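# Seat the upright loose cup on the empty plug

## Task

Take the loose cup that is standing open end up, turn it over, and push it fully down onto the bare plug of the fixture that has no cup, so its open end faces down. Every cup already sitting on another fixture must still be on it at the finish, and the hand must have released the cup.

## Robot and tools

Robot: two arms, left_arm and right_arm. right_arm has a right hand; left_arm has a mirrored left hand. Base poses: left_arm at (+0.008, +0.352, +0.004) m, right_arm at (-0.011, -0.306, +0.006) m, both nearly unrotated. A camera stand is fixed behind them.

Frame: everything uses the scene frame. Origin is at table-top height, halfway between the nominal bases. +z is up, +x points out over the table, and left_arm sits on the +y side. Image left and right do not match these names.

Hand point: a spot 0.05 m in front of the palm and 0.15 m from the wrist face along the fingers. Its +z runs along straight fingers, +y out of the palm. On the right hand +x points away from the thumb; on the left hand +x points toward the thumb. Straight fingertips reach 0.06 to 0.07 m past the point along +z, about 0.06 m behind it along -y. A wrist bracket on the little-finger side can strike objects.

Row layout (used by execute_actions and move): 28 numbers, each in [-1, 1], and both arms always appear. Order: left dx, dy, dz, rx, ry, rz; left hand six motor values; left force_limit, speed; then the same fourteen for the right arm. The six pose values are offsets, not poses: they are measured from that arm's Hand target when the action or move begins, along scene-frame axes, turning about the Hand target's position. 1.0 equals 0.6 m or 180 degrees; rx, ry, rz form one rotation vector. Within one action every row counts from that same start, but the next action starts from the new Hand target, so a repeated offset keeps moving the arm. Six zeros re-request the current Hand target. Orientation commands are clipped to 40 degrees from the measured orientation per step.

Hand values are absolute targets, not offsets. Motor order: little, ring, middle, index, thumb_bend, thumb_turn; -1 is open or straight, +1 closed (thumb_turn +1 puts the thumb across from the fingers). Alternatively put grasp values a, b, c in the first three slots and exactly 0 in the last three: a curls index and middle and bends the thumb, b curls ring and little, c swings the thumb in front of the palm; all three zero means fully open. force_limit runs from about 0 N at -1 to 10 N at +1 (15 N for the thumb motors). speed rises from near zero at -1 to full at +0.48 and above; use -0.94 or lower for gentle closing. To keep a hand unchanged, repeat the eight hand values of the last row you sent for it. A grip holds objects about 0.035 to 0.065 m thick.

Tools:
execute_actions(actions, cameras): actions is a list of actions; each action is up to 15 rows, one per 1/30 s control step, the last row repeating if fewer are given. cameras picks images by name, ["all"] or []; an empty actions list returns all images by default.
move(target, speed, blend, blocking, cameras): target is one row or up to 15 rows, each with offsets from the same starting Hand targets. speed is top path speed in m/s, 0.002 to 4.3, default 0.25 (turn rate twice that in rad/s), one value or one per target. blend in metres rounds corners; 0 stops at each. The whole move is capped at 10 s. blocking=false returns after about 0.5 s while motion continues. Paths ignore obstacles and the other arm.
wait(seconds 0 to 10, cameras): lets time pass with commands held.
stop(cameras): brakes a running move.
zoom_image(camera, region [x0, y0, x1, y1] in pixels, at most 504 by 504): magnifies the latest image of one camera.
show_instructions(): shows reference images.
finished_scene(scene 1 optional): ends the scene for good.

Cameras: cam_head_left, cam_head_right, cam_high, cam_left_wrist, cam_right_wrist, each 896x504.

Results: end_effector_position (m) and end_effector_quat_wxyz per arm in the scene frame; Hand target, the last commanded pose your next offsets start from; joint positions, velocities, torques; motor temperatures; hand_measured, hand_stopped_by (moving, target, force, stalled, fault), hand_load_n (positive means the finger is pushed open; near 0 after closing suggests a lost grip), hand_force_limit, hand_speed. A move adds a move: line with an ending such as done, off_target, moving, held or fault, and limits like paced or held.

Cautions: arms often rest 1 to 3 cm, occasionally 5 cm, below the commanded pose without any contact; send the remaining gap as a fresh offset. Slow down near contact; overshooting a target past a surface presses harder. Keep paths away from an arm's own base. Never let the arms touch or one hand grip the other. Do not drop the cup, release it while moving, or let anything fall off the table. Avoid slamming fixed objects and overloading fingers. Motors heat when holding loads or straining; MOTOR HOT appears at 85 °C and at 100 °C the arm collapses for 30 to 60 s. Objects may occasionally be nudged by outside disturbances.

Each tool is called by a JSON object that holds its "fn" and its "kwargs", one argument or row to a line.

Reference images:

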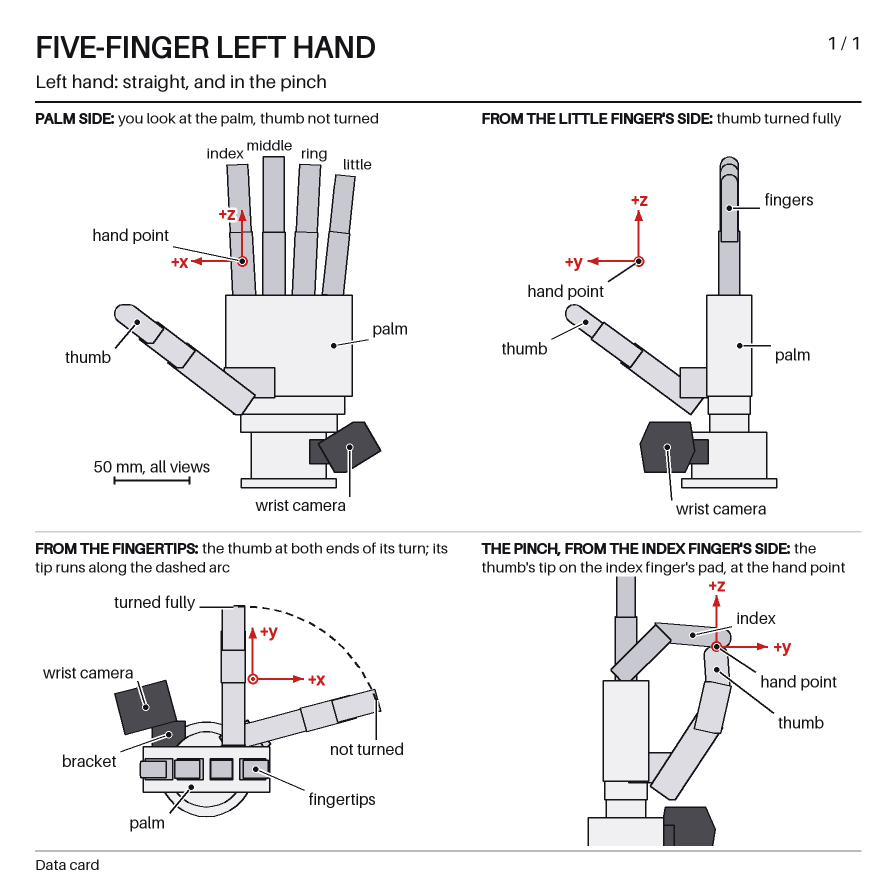

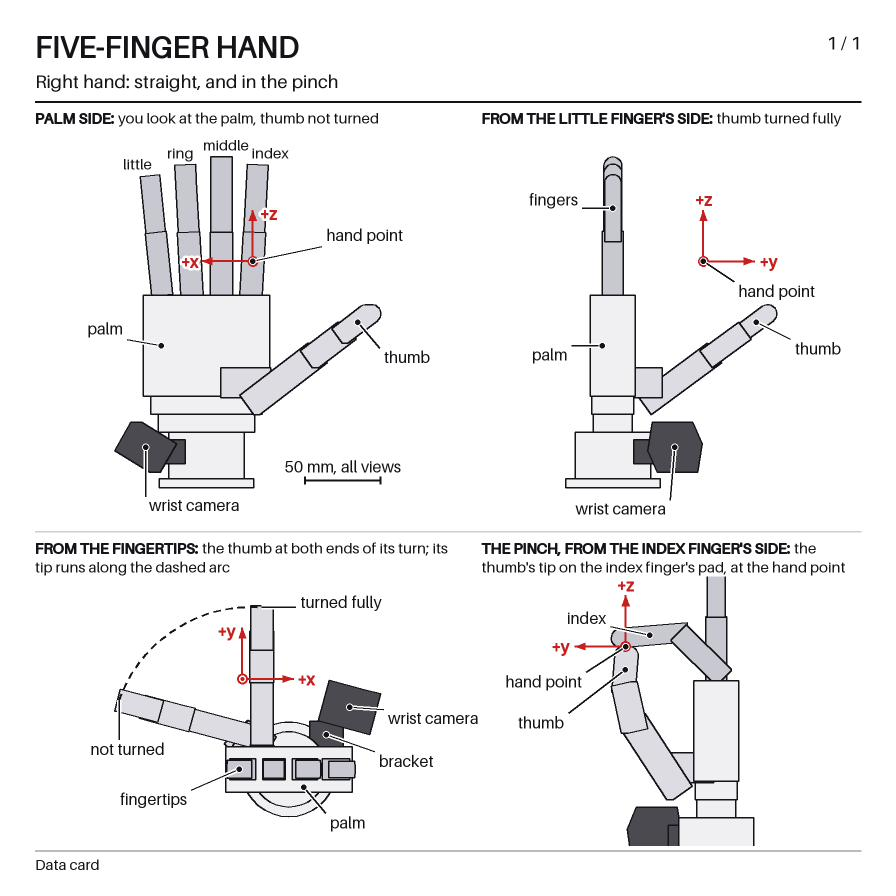

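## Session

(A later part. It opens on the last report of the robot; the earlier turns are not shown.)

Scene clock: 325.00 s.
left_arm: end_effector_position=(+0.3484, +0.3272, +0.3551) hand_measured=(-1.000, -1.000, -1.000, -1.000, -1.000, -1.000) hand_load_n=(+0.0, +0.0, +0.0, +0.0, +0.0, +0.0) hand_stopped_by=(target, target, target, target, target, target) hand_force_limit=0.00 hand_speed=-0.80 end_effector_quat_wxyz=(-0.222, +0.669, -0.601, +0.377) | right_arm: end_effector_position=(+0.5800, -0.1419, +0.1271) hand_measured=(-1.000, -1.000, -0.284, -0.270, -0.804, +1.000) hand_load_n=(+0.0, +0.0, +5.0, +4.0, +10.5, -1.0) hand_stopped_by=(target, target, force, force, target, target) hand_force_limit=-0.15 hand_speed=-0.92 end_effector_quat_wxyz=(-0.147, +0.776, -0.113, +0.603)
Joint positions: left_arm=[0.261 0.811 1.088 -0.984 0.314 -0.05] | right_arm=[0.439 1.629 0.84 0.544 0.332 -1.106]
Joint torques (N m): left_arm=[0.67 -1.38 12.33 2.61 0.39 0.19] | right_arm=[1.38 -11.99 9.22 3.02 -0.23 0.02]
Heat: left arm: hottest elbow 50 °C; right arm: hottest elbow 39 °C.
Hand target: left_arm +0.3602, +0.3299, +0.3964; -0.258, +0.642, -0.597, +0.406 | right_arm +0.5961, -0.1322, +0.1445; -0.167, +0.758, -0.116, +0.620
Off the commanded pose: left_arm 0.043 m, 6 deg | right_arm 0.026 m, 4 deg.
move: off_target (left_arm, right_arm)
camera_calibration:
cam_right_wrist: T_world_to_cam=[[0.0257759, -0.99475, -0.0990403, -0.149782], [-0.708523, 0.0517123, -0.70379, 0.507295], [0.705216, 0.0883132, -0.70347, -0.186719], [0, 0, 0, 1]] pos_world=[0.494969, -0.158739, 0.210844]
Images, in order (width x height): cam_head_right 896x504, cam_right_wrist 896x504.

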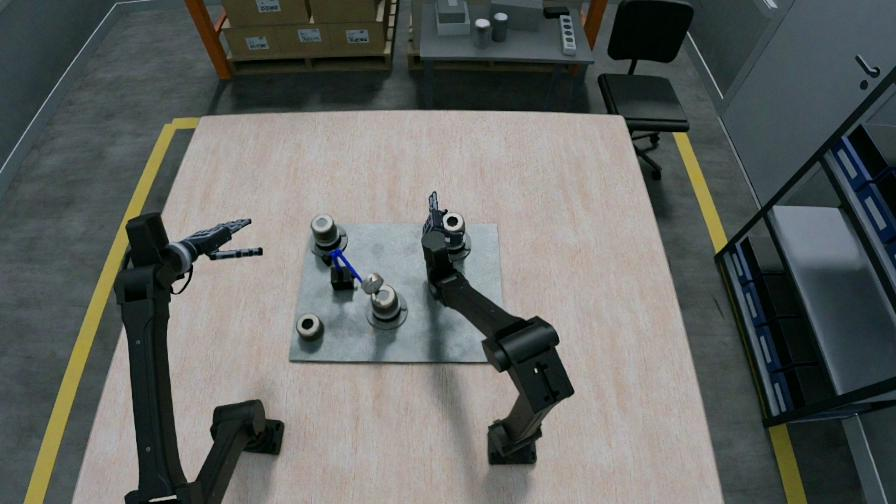

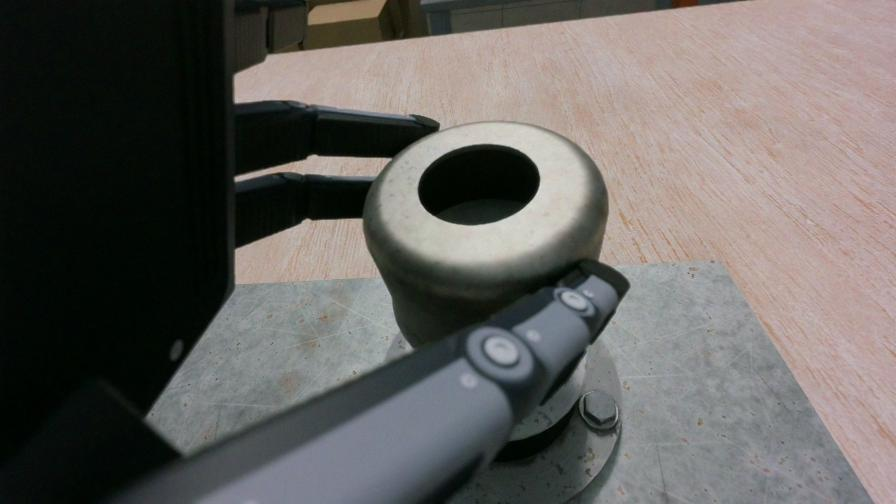

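{"fn": "move", "kwargs": {
  "target": [0,0,0,0,0,0,-1,-1,-1,-1,-1,-1,0,-0.8, 0.014,0.0,-0.012,0,0,0,-1,-1,0.25,0.2,-0.8,1,-0.15,-0.92],
  "cameras": ["cam_right_wrist"],
  "speed": 0.04
}}

{"fn": "move", "kwargs": {
  "target": [0,0,0,0,0,0,-1,-1,-1,-1,-1,-1,0,-0.8, 0.006,0.0,-0.012,0,0,0,-1,-1,0.25,0.2,-0.8,1,-0.15,-0.92],
  "cameras": ["cam_head_right", "cam_right_wrist"],
  "speed": 0.04
}}

{"fn": "zoom_image", "kwargs": {
  "camera": "cam_head_right",
  "region": [430, 195, 480, 245]
}}

Scene clock: 326.80 s.
left_arm: end_effector_position=(+0.3484, +0.3272, +0.3551) hand_measured=(-1.000, -1.000, -1.000, -1.000, -1.000, -1.000) hand_load_n=(+0.0, +0.0, +0.0, +0.0, +0.0, +0.0) hand_stopped_by=(target, target, target, target, target, target) hand_force_limit=0.00 hand_speed=-0.80 end_effector_quat_wxyz=(-0.222, +0.669, -0.601, +0.377) | right_arm: end_effector_position=(+0.5819, -0.1432, +0.1042) hand_measured=(-1.000, -1.000, -0.284, -0.270, -0.804, +1.000) hand_load_n=(+0.0, +0.0, +5.0, +4.5, +10.0, +0.5) hand_stopped_by=(target, target, force, force, target, target) hand_force_limit=-0.15 hand_speed=-0.92 end_effector_quat_wxyz=(-0.145, +0.785, -0.111, +0.592)
Joint positions: left_arm=[0.261 0.811 1.088 -0.984 0.314 -0.05] | right_arm=[0.431 1.671 0.84 0.557 0.318 -1.101]
Joint torques (N m): left_arm=[0.38 -1.08 12.36 2.55 0.36 0.23] | right_arm=[1.32 -13.51 10.1 3.14 -0.18 -0.01]
Heat: left arm: hottest elbow 50 °C; right arm: hottest elbow 39 °C.
Hand target: left_arm +0.3602, +0.3299, +0.3964; -0.258, +0.642, -0.597, +0.406 | right_arm +0.6045, -0.1322, +0.1373; -0.167, +0.758, -0.116, +0.620
Off the commanded pose: left_arm 0.043 m, 6 deg | right_arm 0.042 m, 5 deg.
move: off_target (left_arm, right_arm)
camera_calibration:
cam_right_wrist: T_world_to_cam=[[0.0274396, -0.995133, -0.0946393, -0.155032], [-0.729395, 0.0448068, -0.682624, 0.501581], [0.683543, 0.0877603, -0.724616, -0.189257], [0, 0, 0, 1]] pos_world=[0.49947, -0.160143, 0.190581]
Images, in order (width x height): cam_right_wrist 896x504.

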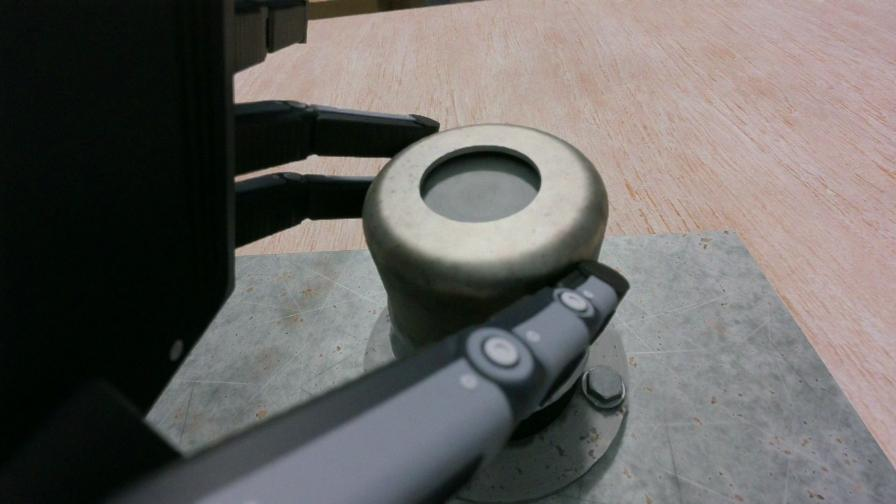

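Scene clock: 327.80 s.
left_arm: end_effector_position=(+0.3484, +0.3272, +0.3551) hand_measured=(-1.000, -1.000, -1.000, -1.000, -1.000, -1.000) hand_load_n=(+0.0, +0.0, +0.0, +0.0, +0.0, +0.0) hand_stopped_by=(target, target, target, target, target, target) hand_force_limit=0.00 hand_speed=-0.80 end_effector_quat_wxyz=(-0.222, +0.669, -0.601, +0.377) | right_arm: end_effector_position=(+0.5820, -0.1427, +0.1000) hand_measured=(-1.000, -1.000, -0.284, -0.270, -0.804, +1.000) hand_load_n=(+0.0, +0.5, +4.0, +3.5, +11.0, -1.0) hand_stopped_by=(target, target, force, force, target, target) hand_force_limit=-0.15 hand_speed=-0.92 end_effector_quat_wxyz=(-0.144, +0.785, -0.112, +0.592)
Joint positions: left_arm=[0.261 0.811 1.088 -0.984 0.314 -0.05] | right_arm=[0.433 1.682 0.839 0.569 0.321 -1.101]
Joint torques (N m): left_arm=[0.03 -0.97 12.27 2.58 0.38 0.17] | right_arm=[1.08 -12.69 10.35 3.43 -0.21 -0.01]
Heat: left arm: hottest elbow 50 °C; right arm: hottest waist 38 °C.
Hand target: left_arm +0.3602, +0.3299, +0.3964; -0.258, +0.642, -0.597, +0.406 | right_arm +0.6081, -0.1322, +0.1301; -0.167, +0.758, -0.116, +0.620
Off the commanded pose: left_arm 0.043 m, 6 deg | right_arm 0.041 m, 5 deg.
move: off_target (left_arm, right_arm)
camera_calibration:
cam_right_wrist: T_world_to_cam=[[0.0260204, -0.995238, -0.0939368, -0.154175], [-0.729069, 0.045398, -0.682933, 0.498674], [0.683945, 0.0862566, -0.724416, -0.19298], [0, 0, 0, 1]] pos_world=[0.499567, -0.159434, 0.18628]
Images, in order (width x height): cam_head_right 896x504, cam_right_wrist 896x504.

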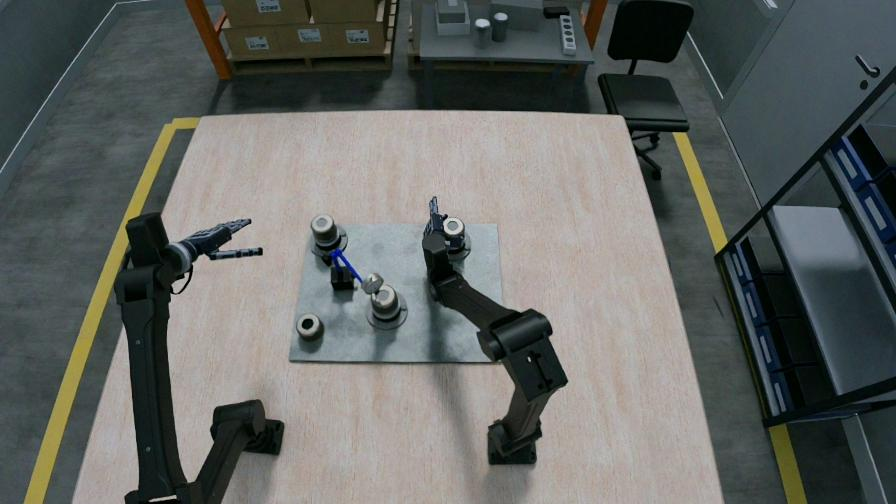

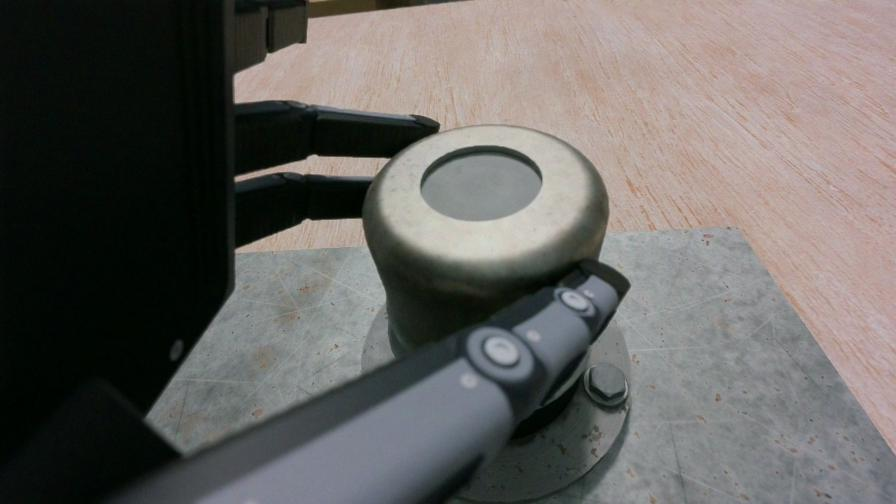

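Scaled by 10.080 from the camera's 896x504 image, which has a finer 1280x720 frame.

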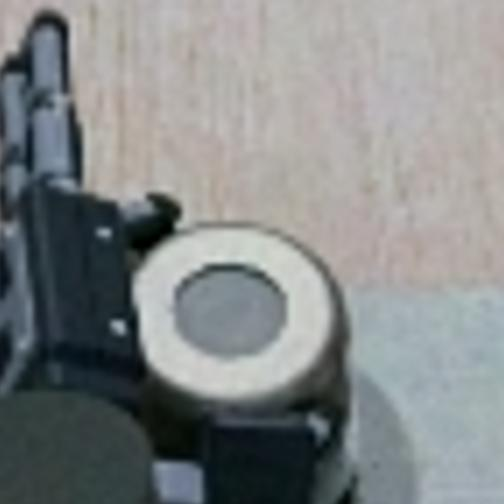

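{"fn": "move", "kwargs": {
  "target": [0,0,0,0,0,0,-1,-1,-1,-1,-1,-1,0,-0.8, -0.026,0.0,-0.025,0,0,0,-1,-1,0.25,0.2,-0.8,1,-0.15,-0.92],
  "cameras": ["cam_head_right", "cam_right_wrist"],
  "speed": 0.05
}}

{"fn": "zoom_image", "kwargs": {
  "camera": "cam_right_wrist",
  "region": [350, 110, 630, 370]
}}

{"fn": "zoom_image", "kwargs": {
  "camera": "cam_head_right",
  "region": [420, 195, 490, 265]
}}

Scene clock: 329.40 s.
left_arm: end_effector_position=(+0.3484, +0.3272, +0.3551) hand_measured=(-1.000, -1.000, -1.000, -1.000, -1.000, -1.000) hand_load_n=(+0.0, +0.0, +0.0, +0.0, +0.0, +0.0) hand_stopped_by=(target, target, target, target, target, target) hand_force_limit=0.00 hand_speed=-0.80 end_effector_quat_wxyz=(-0.222, +0.669, -0.601, +0.377) | right_arm: end_effector_position=(+0.5827, -0.1430, +0.1003) hand_measured=(-1.000, -1.000, -0.284, -0.270, -0.804, +1.000) hand_load_n=(+0.0, +0.0, +4.0, +3.0, +11.0, -4.0) hand_stopped_by=(target, target, force, force, target, target) hand_force_limit=-0.15 hand_speed=-0.92 end_effector_quat_wxyz=(-0.144, +0.777, -0.111, +0.603)
Joint positions: left_arm=[0.261 0.811 1.088 -0.984 0.314 -0.05] | right_arm=[0.436 1.693 0.829 0.615 0.332 -1.112]
Joint torques (N m): left_arm=[0.15 -0.73 12.26 2.59 0.35 0.23] | right_arm=[2.2 -13.04 7.13 3.73 -0.13 0.02]
Heat: left arm: hottest elbow 50 °C; right arm: hottest waist 38 °C.
Hand target: left_arm +0.3602, +0.3299, +0.3964; -0.258, +0.642, -0.597, +0.406 | right_arm +0.5925, -0.1322, +0.1151; -0.167, +0.758, -0.116, +0.620
Off the commanded pose: left_arm 0.043 m, 6 deg | right_arm 0.021 m, 4 deg.
move: off_target (left_arm, right_arm)
camera_calibration:
cam_right_wrist: T_world_to_cam=[[0.0237395, -0.995544, -0.0912641, -0.153373], [-0.710976, 0.0473655, -0.701619, 0.491013], [0.702815, 0.0815427, -0.706683, -0.20651], [0, 0, 0, 1]] pos_world=[0.497878, -0.159107, 0.184569]
Images, in order (width x height): cam_head_right 896x504, cam_right_wrist 896x504.

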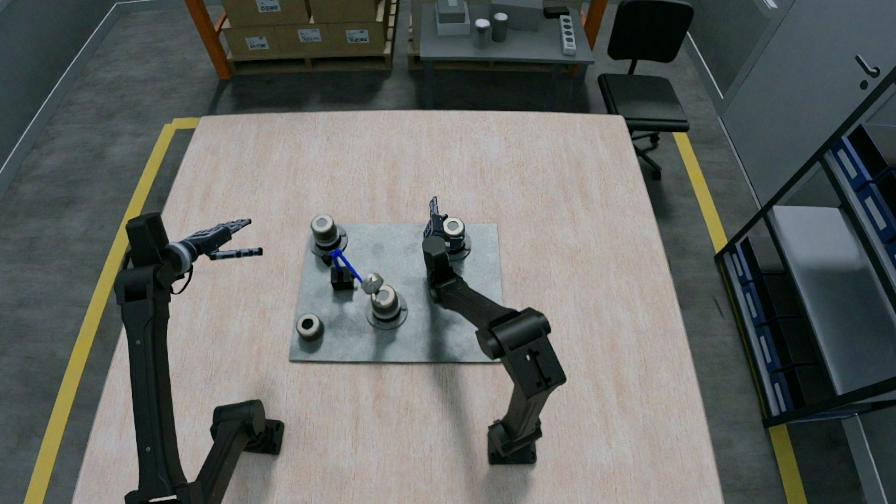

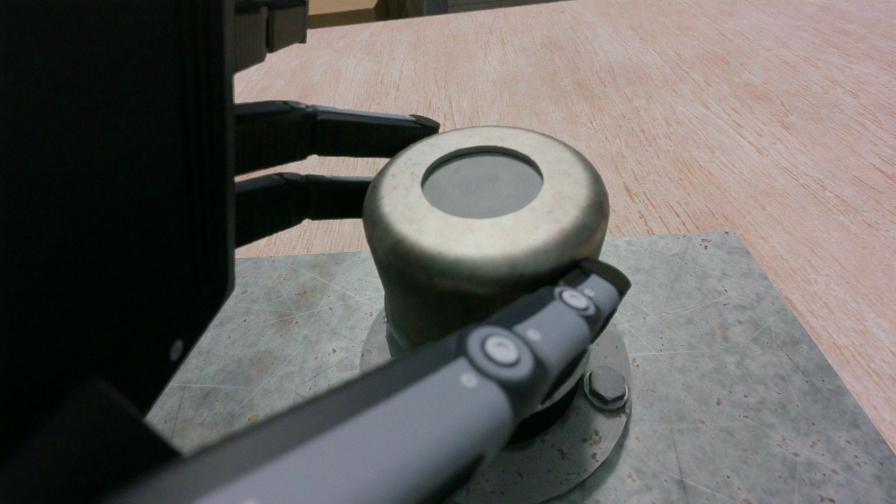

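Scaled by 1.800 from the camera's 896x504 image, which has a finer 1280x720 frame.

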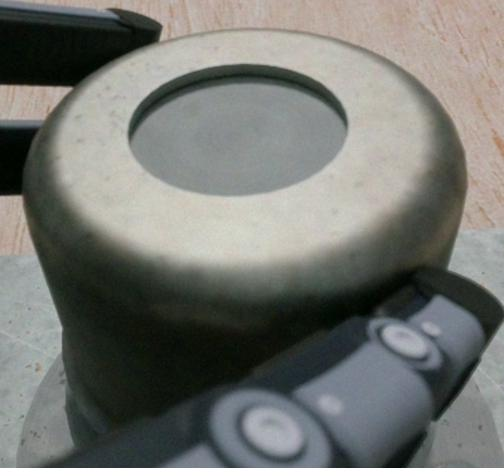

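Scaled by 7.200 from the camera's 896x504 image, which has a finer 1280x720 frame.

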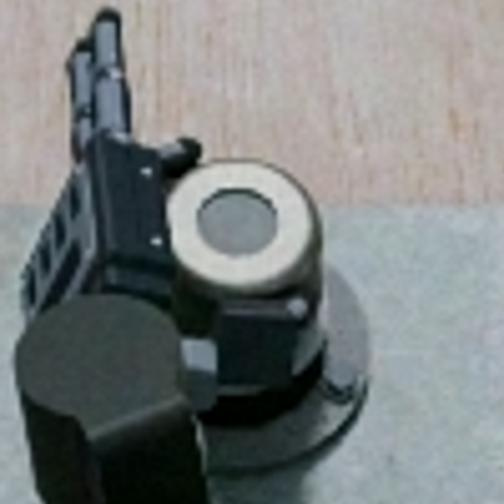

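{"fn": "move", "kwargs": {
  "target": [0,0,0,0,0,0,-1,-1,-1,-1,-1,-1,0,-0.8, 0.01,0.0,-0.025,0,0.012,0,-1,-1,0.25,0.2,-0.8,1,-0.15,-0.92],
  "cameras": ["cam_head_right", "cam_right_wrist", "cam_high"],
  "speed": 0.05
}}

{"fn": "zoom_image", "kwargs": {
  "camera": "cam_right_wrist",
  "region": [350, 110, 630, 370]
}}

{"fn": "zoom_image", "kwargs": {
  "camera": "cam_high",
  "region": [375, 115, 475, 215]
}}

Scene clock: 331.47 s.
left_arm: end_effector_position=(+0.3484, +0.3272, +0.3551) hand_measured=(-1.000, -1.000, -1.000, -1.000, -1.000, -1.000) hand_load_n=(+0.0, +0.0, +0.0, +0.0, +0.0, +0.0) hand_stopped_by=(target, target, target, target, target, target) hand_force_limit=0.00 hand_speed=-0.80 end_effector_quat_wxyz=(-0.222, +0.669, -0.601, +0.377) | right_arm: end_effector_position=(+0.5825, -0.1434, +0.0986) hand_measured=(-1.000, -1.000, -0.284, -0.270, -0.804, +1.000) hand_load_n=(+0.0, +0.0, +3.5, +2.5, +12.0, -5.5) hand_stopped_by=(target, target, force, force, target, target) hand_force_limit=-0.15 hand_speed=-0.92 end_effector_quat_wxyz=(-0.142, +0.778, -0.111, +0.602)
Joint positions: left_arm=[0.261 0.811 1.088 -0.984 0.314 -0.05] | right_arm=[0.436 1.696 0.829 0.615 0.333 -1.112]
Joint torques (N m): left_arm=[-0.09 -0.38 12.33 2.81 0.38 0.18] | right_arm=[1.49 -10.64 8.94 2.37 -0.53 0.17]
Heat: left arm: hottest elbow 50 °C; right arm: hottest waist 38 °C.
Hand target: left_arm +0.3602, +0.3299, +0.3964; -0.258, +0.642, -0.597, +0.406 | right_arm +0.5985, -0.1322, +0.1001; -0.165, +0.769, -0.119, +0.606
Off the commanded pose: left_arm 0.043 m, 6 deg | right_arm 0.020 m, 3 deg.
move: off_target (left_arm, right_arm)
camera_calibration:
cam_right_wrist: T_world_to_cam=[[0.0220466, -0.995726, -0.089683, -0.153083], [-0.712739, 0.0472519, -0.699836, 0.490513], [0.701082, 0.0793496, -0.708652, -0.206825], [0, 0, 0, 1]] pos_world=[0.497985, -0.159195, 0.182983]
Images, in order (width x height): cam_head_right 896x504, cam_high 896x504, cam_right_wrist 896x504.

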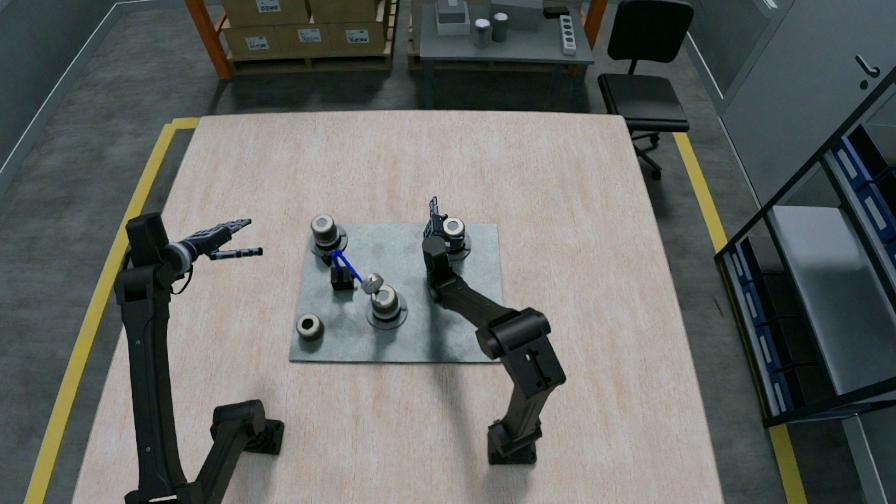

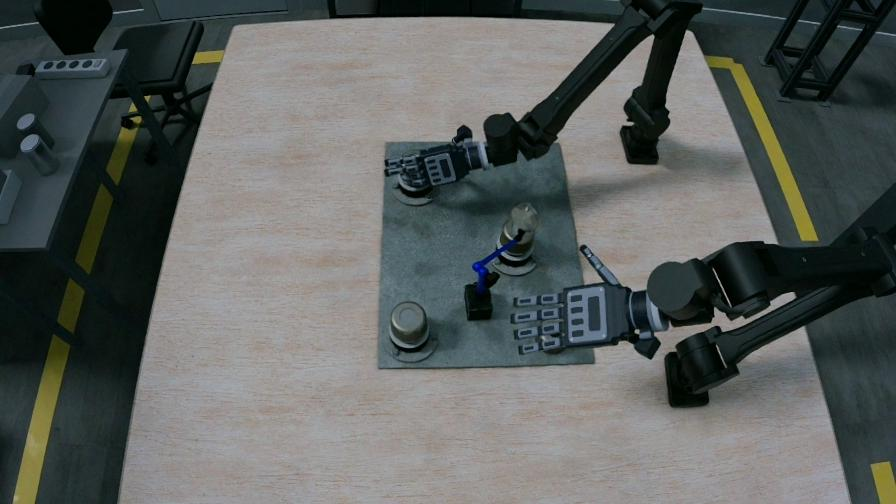

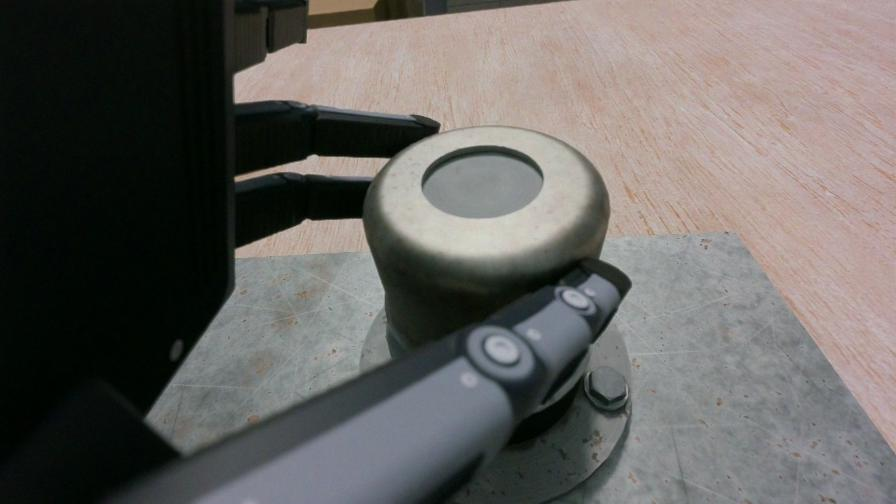

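Scaled by 1.800 from the camera's 896x504 image, which has a finer 1280x720 frame.

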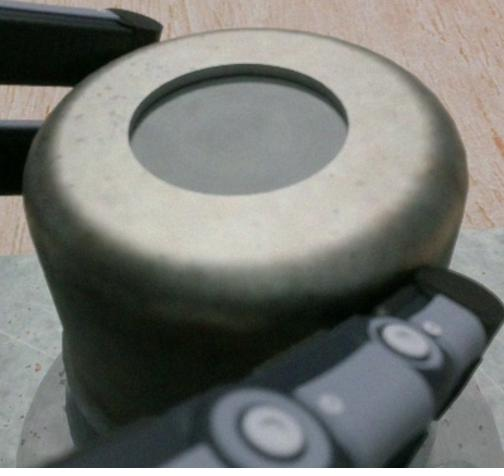

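Scaled by 5.040 from the camera's 896x504 image, which has a finer 1280x720 frame.

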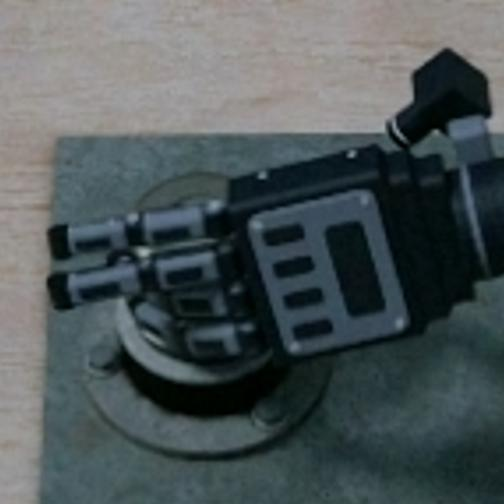

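{"fn": "execute_actions", "kwargs": {
  "actions": [
    [[0,0,0,0,0,0,-1,-1,-1,-1,-1,-1,0,-0.8, -0.008,-0.008,0.02,0,0,0,-1,-1,0.25,0.2,-0.8,1,-0.15,-0.92]],
    [[0,0,0,0,0,0,-1,-1,-1,-1,-1,-1,0,-0.8, 0,0,0,0,0,0,-1,-1,-1,-1,-1,1,0.0,-0.8]],
    [[0,0,0,0,0,0,-1,-1,-1,-1,-1,-1,0,-0.8, 0,0,0,0,0,0,-1,-1,-1,-1,-1,1,0.0,-0.8]],
    [[0,0,0,0,0,0,-1,-1,-1,-1,-1,-1,0,-0.8, 0,0,0,0,0,0,-1,-1,-1,-1,-1,1,0.0,-0.8]]
  ],
  "cameras": ["cam_right_wrist"]
}}

{"fn": "zoom_image", "kwargs": {
  "camera": "cam_right_wrist",
  "region": [350, 110, 630, 370]
}}

Scene clock: 334.97 s.
left_arm: end_effector_position=(+0.3484, +0.3272, +0.3551) hand_measured=(-1.000, -1.000, -1.000, -1.000, -1.000, -1.000) hand_load_n=(+0.0, +0.0, +0.0, +0.0, +0.0, -0.5) hand_stopped_by=(target, target, target, target, target, target) hand_force_limit=0.00 hand_speed=-0.80 end_effector_quat_wxyz=(-0.222, +0.669, -0.601, +0.377) | right_arm: end_effector_position=(+0.5836, -0.1396, +0.0981) hand_measured=(-1.000, -1.000, -1.000, -1.000, -1.000, +1.000) hand_load_n=(+0.0, +0.0, +0.0, +0.0, +0.0, +0.5) hand_stopped_by=(target, target, target, target, target, target) hand_force_limit=0.00 hand_speed=-0.80 end_effector_quat_wxyz=(-0.157, +0.778, -0.110, +0.598)
Joint positions: left_arm=[0.261 0.811 1.088 -0.984 0.314 -0.05] | right_arm=[0.431 1.694 0.829 0.615 0.304 -1.097]
Joint torques (N m): left_arm=[0.91 -1.2 12.23 2.56 0.31 0.2] | right_arm=[1.2 -13.92 8.16 1.17 -0.16 0.1]
Heat: left arm: hottest elbow 50 °C; right arm: hottest waist 38 °C.
Hand target: left_arm +0.3602, +0.3299, +0.3964; -0.258, +0.642, -0.597, +0.406 | right_arm +0.5937, -0.1370, +0.1121; -0.165, +0.769, -0.119, +0.606
Off the commanded pose: left_arm 0.043 m, 6 deg | right_arm 0.018 m, 2 deg.
Step readings (end_effector_position of left_arm | right_arm):
0: (+0.3484, +0.3272, +0.3551) | (+0.5825, -0.1434, +0.0986)
1: (+0.3484, +0.3272, +0.3551) | (+0.5825, -0.1434, +0.0986)
2: (+0.3484, +0.3272, +0.3551) | (+0.5825, -0.1434, +0.0986)
4: (+0.3484, +0.3272, +0.3551) | (+0.5825, -0.1434, +0.0986)
8: (+0.3484, +0.3272, +0.3551) | (+0.5826, -0.1433, +0.0995)
15: (+0.3484, +0.3272, +0.3551) | (+0.5826, -0.1433, +0.0995)
16: (+0.3484, +0.3272, +0.3551) | (+0.5826, -0.1433, +0.0995)
17: (+0.3484, +0.3272, +0.3551) | (+0.5826, -0.1433, +0.0995)
19: (+0.3484, +0.3272, +0.3551) | (+0.5828, -0.1439, +0.0993)
23: (+0.3484, +0.3272, +0.3551) | (+0.5837, -0.1437, +0.0986)
30: (+0.3484, +0.3272, +0.3551) | (+0.5836, -0.1396, +0.0981)
31: (+0.3484, +0.3272, +0.3551) | (+0.5836, -0.1396, +0.0981)
32: (+0.3484, +0.3272, +0.3551) | (+0.5836, -0.1396, +0.0981)
34: (+0.3484, +0.3272, +0.3551) | (+0.5836, -0.1396, +0.0981)
38: (+0.3484, +0.3272, +0.3551) | (+0.5836, -0.1396, +0.0981)
45: (+0.3484, +0.3272, +0.3551) | (+0.5836, -0.1396, +0.0981)
46: (+0.3484, +0.3272, +0.3551) | (+0.5836, -0.1396, +0.0981)
47: (+0.3484, +0.3272, +0.3551) | (+0.5836, -0.1396, +0.0981)
49: (+0.3484, +0.3272, +0.3551) | (+0.5836, -0.1396, +0.0981)
53: (+0.3484, +0.3272, +0.3551) | (+0.5836, -0.1396, +0.0981)
60: (+0.3484, +0.3272, +0.3551) | (+0.5836, -0.1396, +0.0981)
camera_calibration:
cam_right_wrist: T_world_to_cam=[[0.0416708, -0.992861, -0.111757, -0.158346], [-0.715923, 0.0483511, -0.696503, 0.49247], [0.696935, 0.109033, -0.708798, -0.201527], [0, 0, 0, 1]] pos_world=[0.49962, -0.159054, 0.182469]
Images, in order (width x height): cam_right_wrist 896x504.

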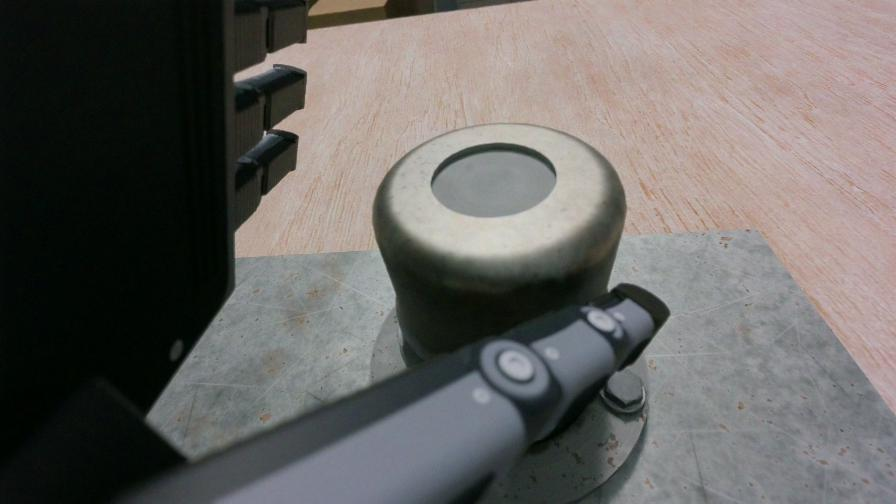

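Scaled by 1.800 from the camera's 896x504 image, which has a finer 1280x720 frame.

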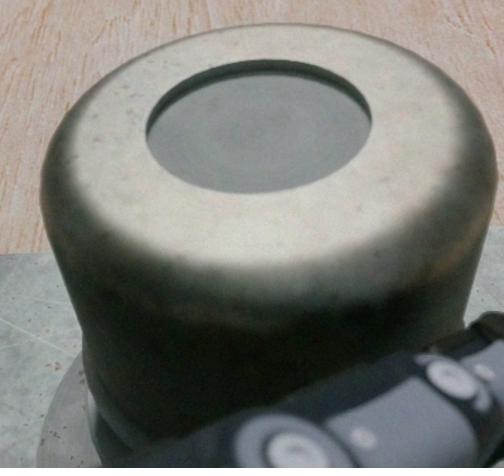

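{"fn": "move", "kwargs": {
  "target": [
    [0,0,0,0,0,0,-1,-1,-1,-1,-1,-1,0,-0.8, -0.055,0.07,0.075,0,0,0,-1,-1,-1,-1,-1,1,0.0,-0.8],
    [0,0,0,0,0,0,-1,-1,-1,-1,-1,-1,0,-0.8, -0.09,0.07,0.33,0,0,0,-1,-1,-1,-1,-1,1,0.0,-0.8]
  ],
  "cameras": ["cam_head_right", "cam_right_wrist", "cam_high", "cam_head_left"],
  "speed": [0.1, 0.25],
  "blend": [0.02, 0]
}}

{"fn": "zoom_image", "kwargs": {
  "camera": "cam_high",
  "region": [375, 115, 475, 215]
}}

{"fn": "zoom_image", "kwargs": {
  "camera": "cam_right_wrist",
  "region": [300, 100, 700, 450]
}}

{"fn": "zoom_image", "kwargs": {
  "camera": "cam_head_right",
  "region": [280, 190, 520, 350]
}}

Scene clock: 339.27 s.
left_arm: end_effector_position=(+0.3484, +0.3272, +0.3551) hand_measured=(-1.000, -1.000, -1.000, -1.000, -1.000, -1.000) hand_load_n=(+0.0, +0.0, +0.0, +0.0, +0.0, +0.0) hand_stopped_by=(target, target, target, target, target, target) hand_force_limit=0.00 hand_speed=-0.80 end_effector_quat_wxyz=(-0.222, +0.669, -0.601, +0.377) | right_arm: end_effector_position=(+0.5306, -0.1053, +0.2759) hand_measured=(-1.000, -1.000, -1.000, -1.000, -1.000, +1.000) hand_load_n=(+0.0, +0.0, +0.0, +0.0, +0.0, +0.0) hand_stopped_by=(target, target, target, target, target, target) hand_force_limit=0.00 hand_speed=-0.80 end_effector_quat_wxyz=(-0.148, +0.787, -0.109, +0.590)
Joint positions: left_arm=[0.261 0.811 1.088 -0.984 0.314 -0.05] | right_arm=[0.559 1.325 0.998 0.035 0.431 -1.063]
Joint torques (N m): left_arm=[0.97 -1.61 12.56 2.61 0.39 0.2] | right_arm=[2.67 -10.64 13 1.03 0.16 0.12]
Heat: left arm: hottest elbow 50 °C; right arm: hottest waist 38 °C.
Hand target: left_arm +0.3602, +0.3299, +0.3964; -0.258, +0.642, -0.597, +0.406 | right_arm +0.5397, -0.0950, +0.3101; -0.165, +0.769, -0.119, +0.606
Off the commanded pose: left_arm 0.043 m, 6 deg | right_arm 0.037 m, 4 deg.
move: off_target (left_arm, right_arm)
camera_calibration:
cam_right_wrist: T_world_to_cam=[[0.035364, -0.994785, -0.095668, -0.103426], [-0.732235, 0.0393565, -0.679914, 0.579777], [0.680133, 0.094096, -0.727025, -0.0299971], [0, 0, 0, 1]] pos_world=[0.448593, -0.122882, 0.362495]
Images, in order (width x height): cam_head_left 896x504, cam_head_right 896x504, cam_high 896x504, cam_right_wrist 896x504.

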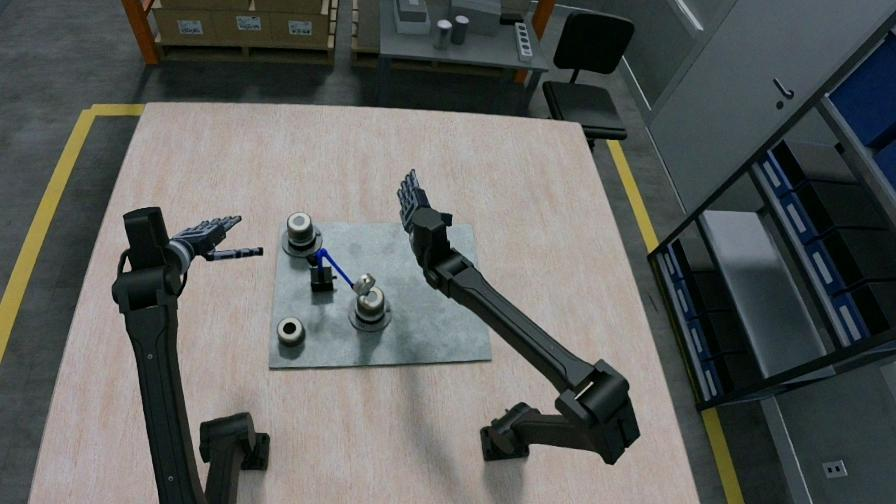

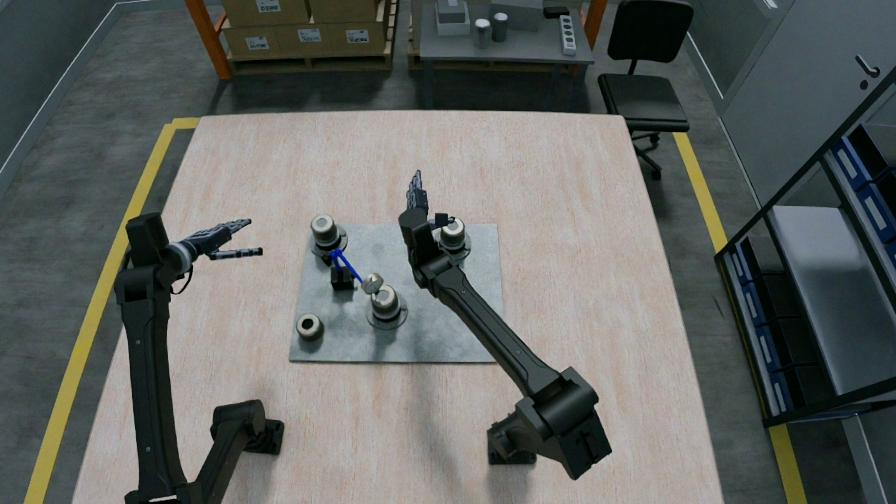

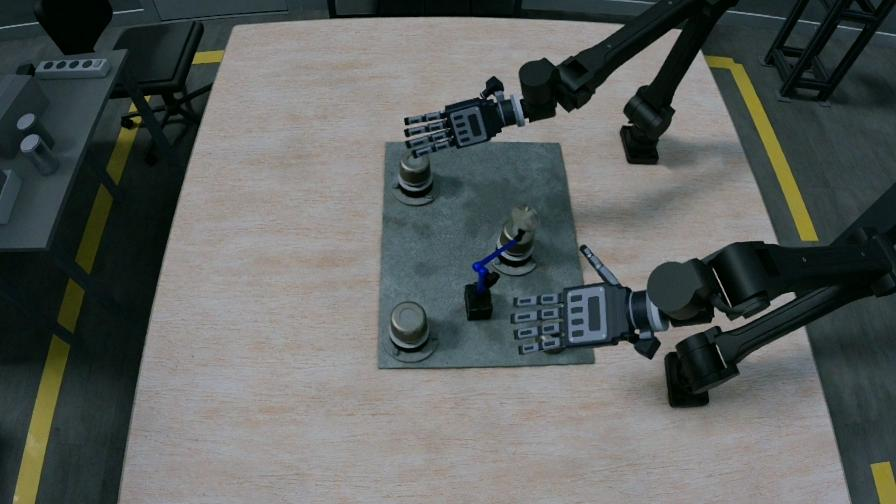

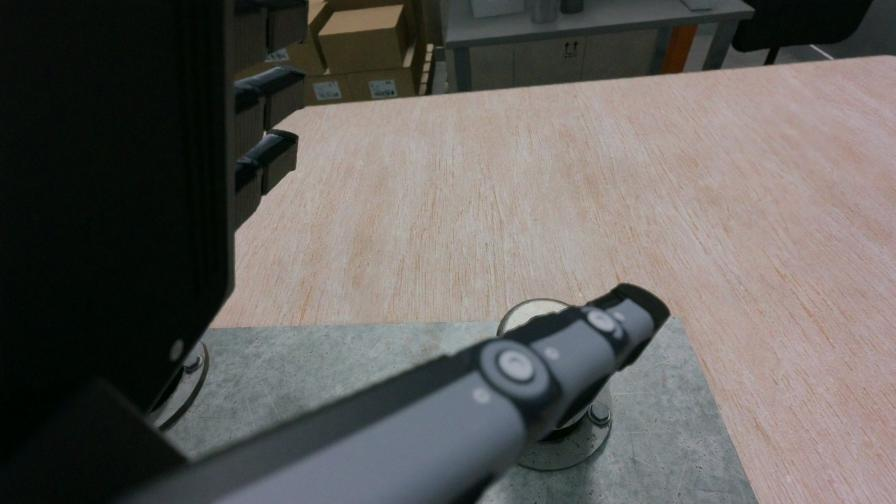

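Scaled by 5.040 from the camera's 896x504 image, which has a finer 1280x720 frame.

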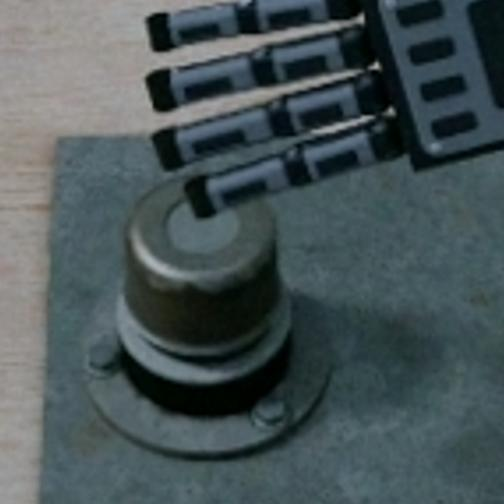

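Scaled by 1.260 from the camera's 896x504 image, which has a finer 1280x720 frame.

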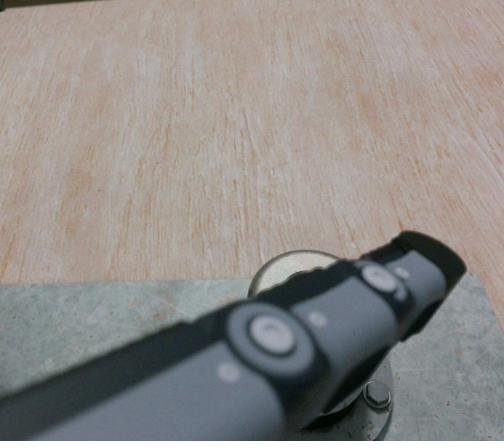

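Scaled by 2.100 from the camera's 896x504 image, which has a finer 1280x720 frame.

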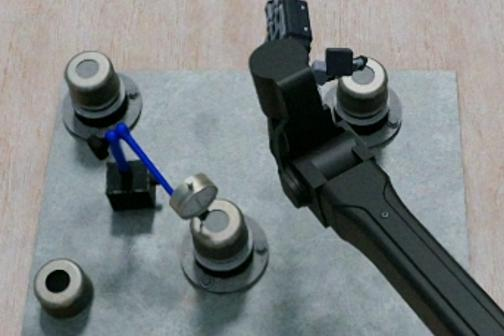

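{"fn": "zoom_image", "kwargs": {
  "camera": "cam_high",
  "region": [365, 285, 455, 375]
}}

{"fn": "zoom_image", "kwargs": {
  "camera": "cam_high",
  "region": [375, 140, 455, 220]
}}

{"fn": "zoom_image", "kwargs": {
  "camera": "cam_head_right",
  "region": [420, 205, 490, 275]
}}

{"fn": "zoom_image", "kwargs": {
  "camera": "cam_head_right",
  "region": [290, 205, 360, 275]
}}

Scaled by 5.600 from the camera's 896x504 image, which has a finer 1280x720 frame.

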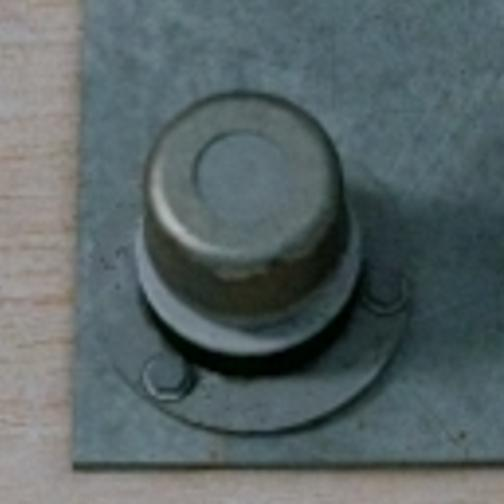

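Scaled by 6.300 from the camera's 896x504 image, which has a finer 1280x720 frame.

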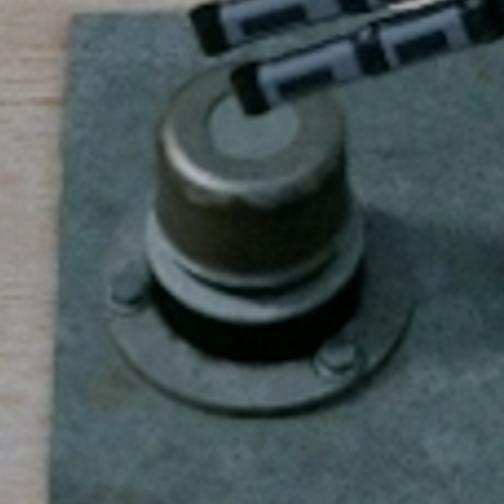

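Scaled by 7.200 from the camera's 896x504 image, which has a finer 1280x720 frame.

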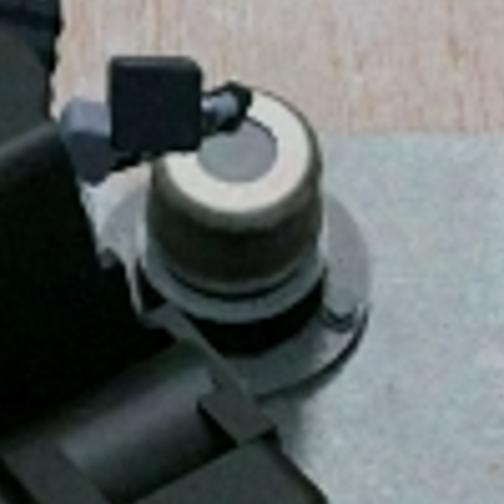

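Scaled by 7.200 from the camera's 896x504 image, which has a finer 1280x720 frame.

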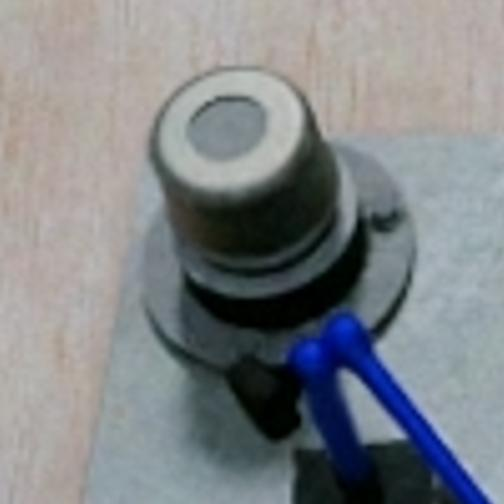

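{"fn": "finished_scene", "kwargs": {

}}

The scene is finished: the task was done.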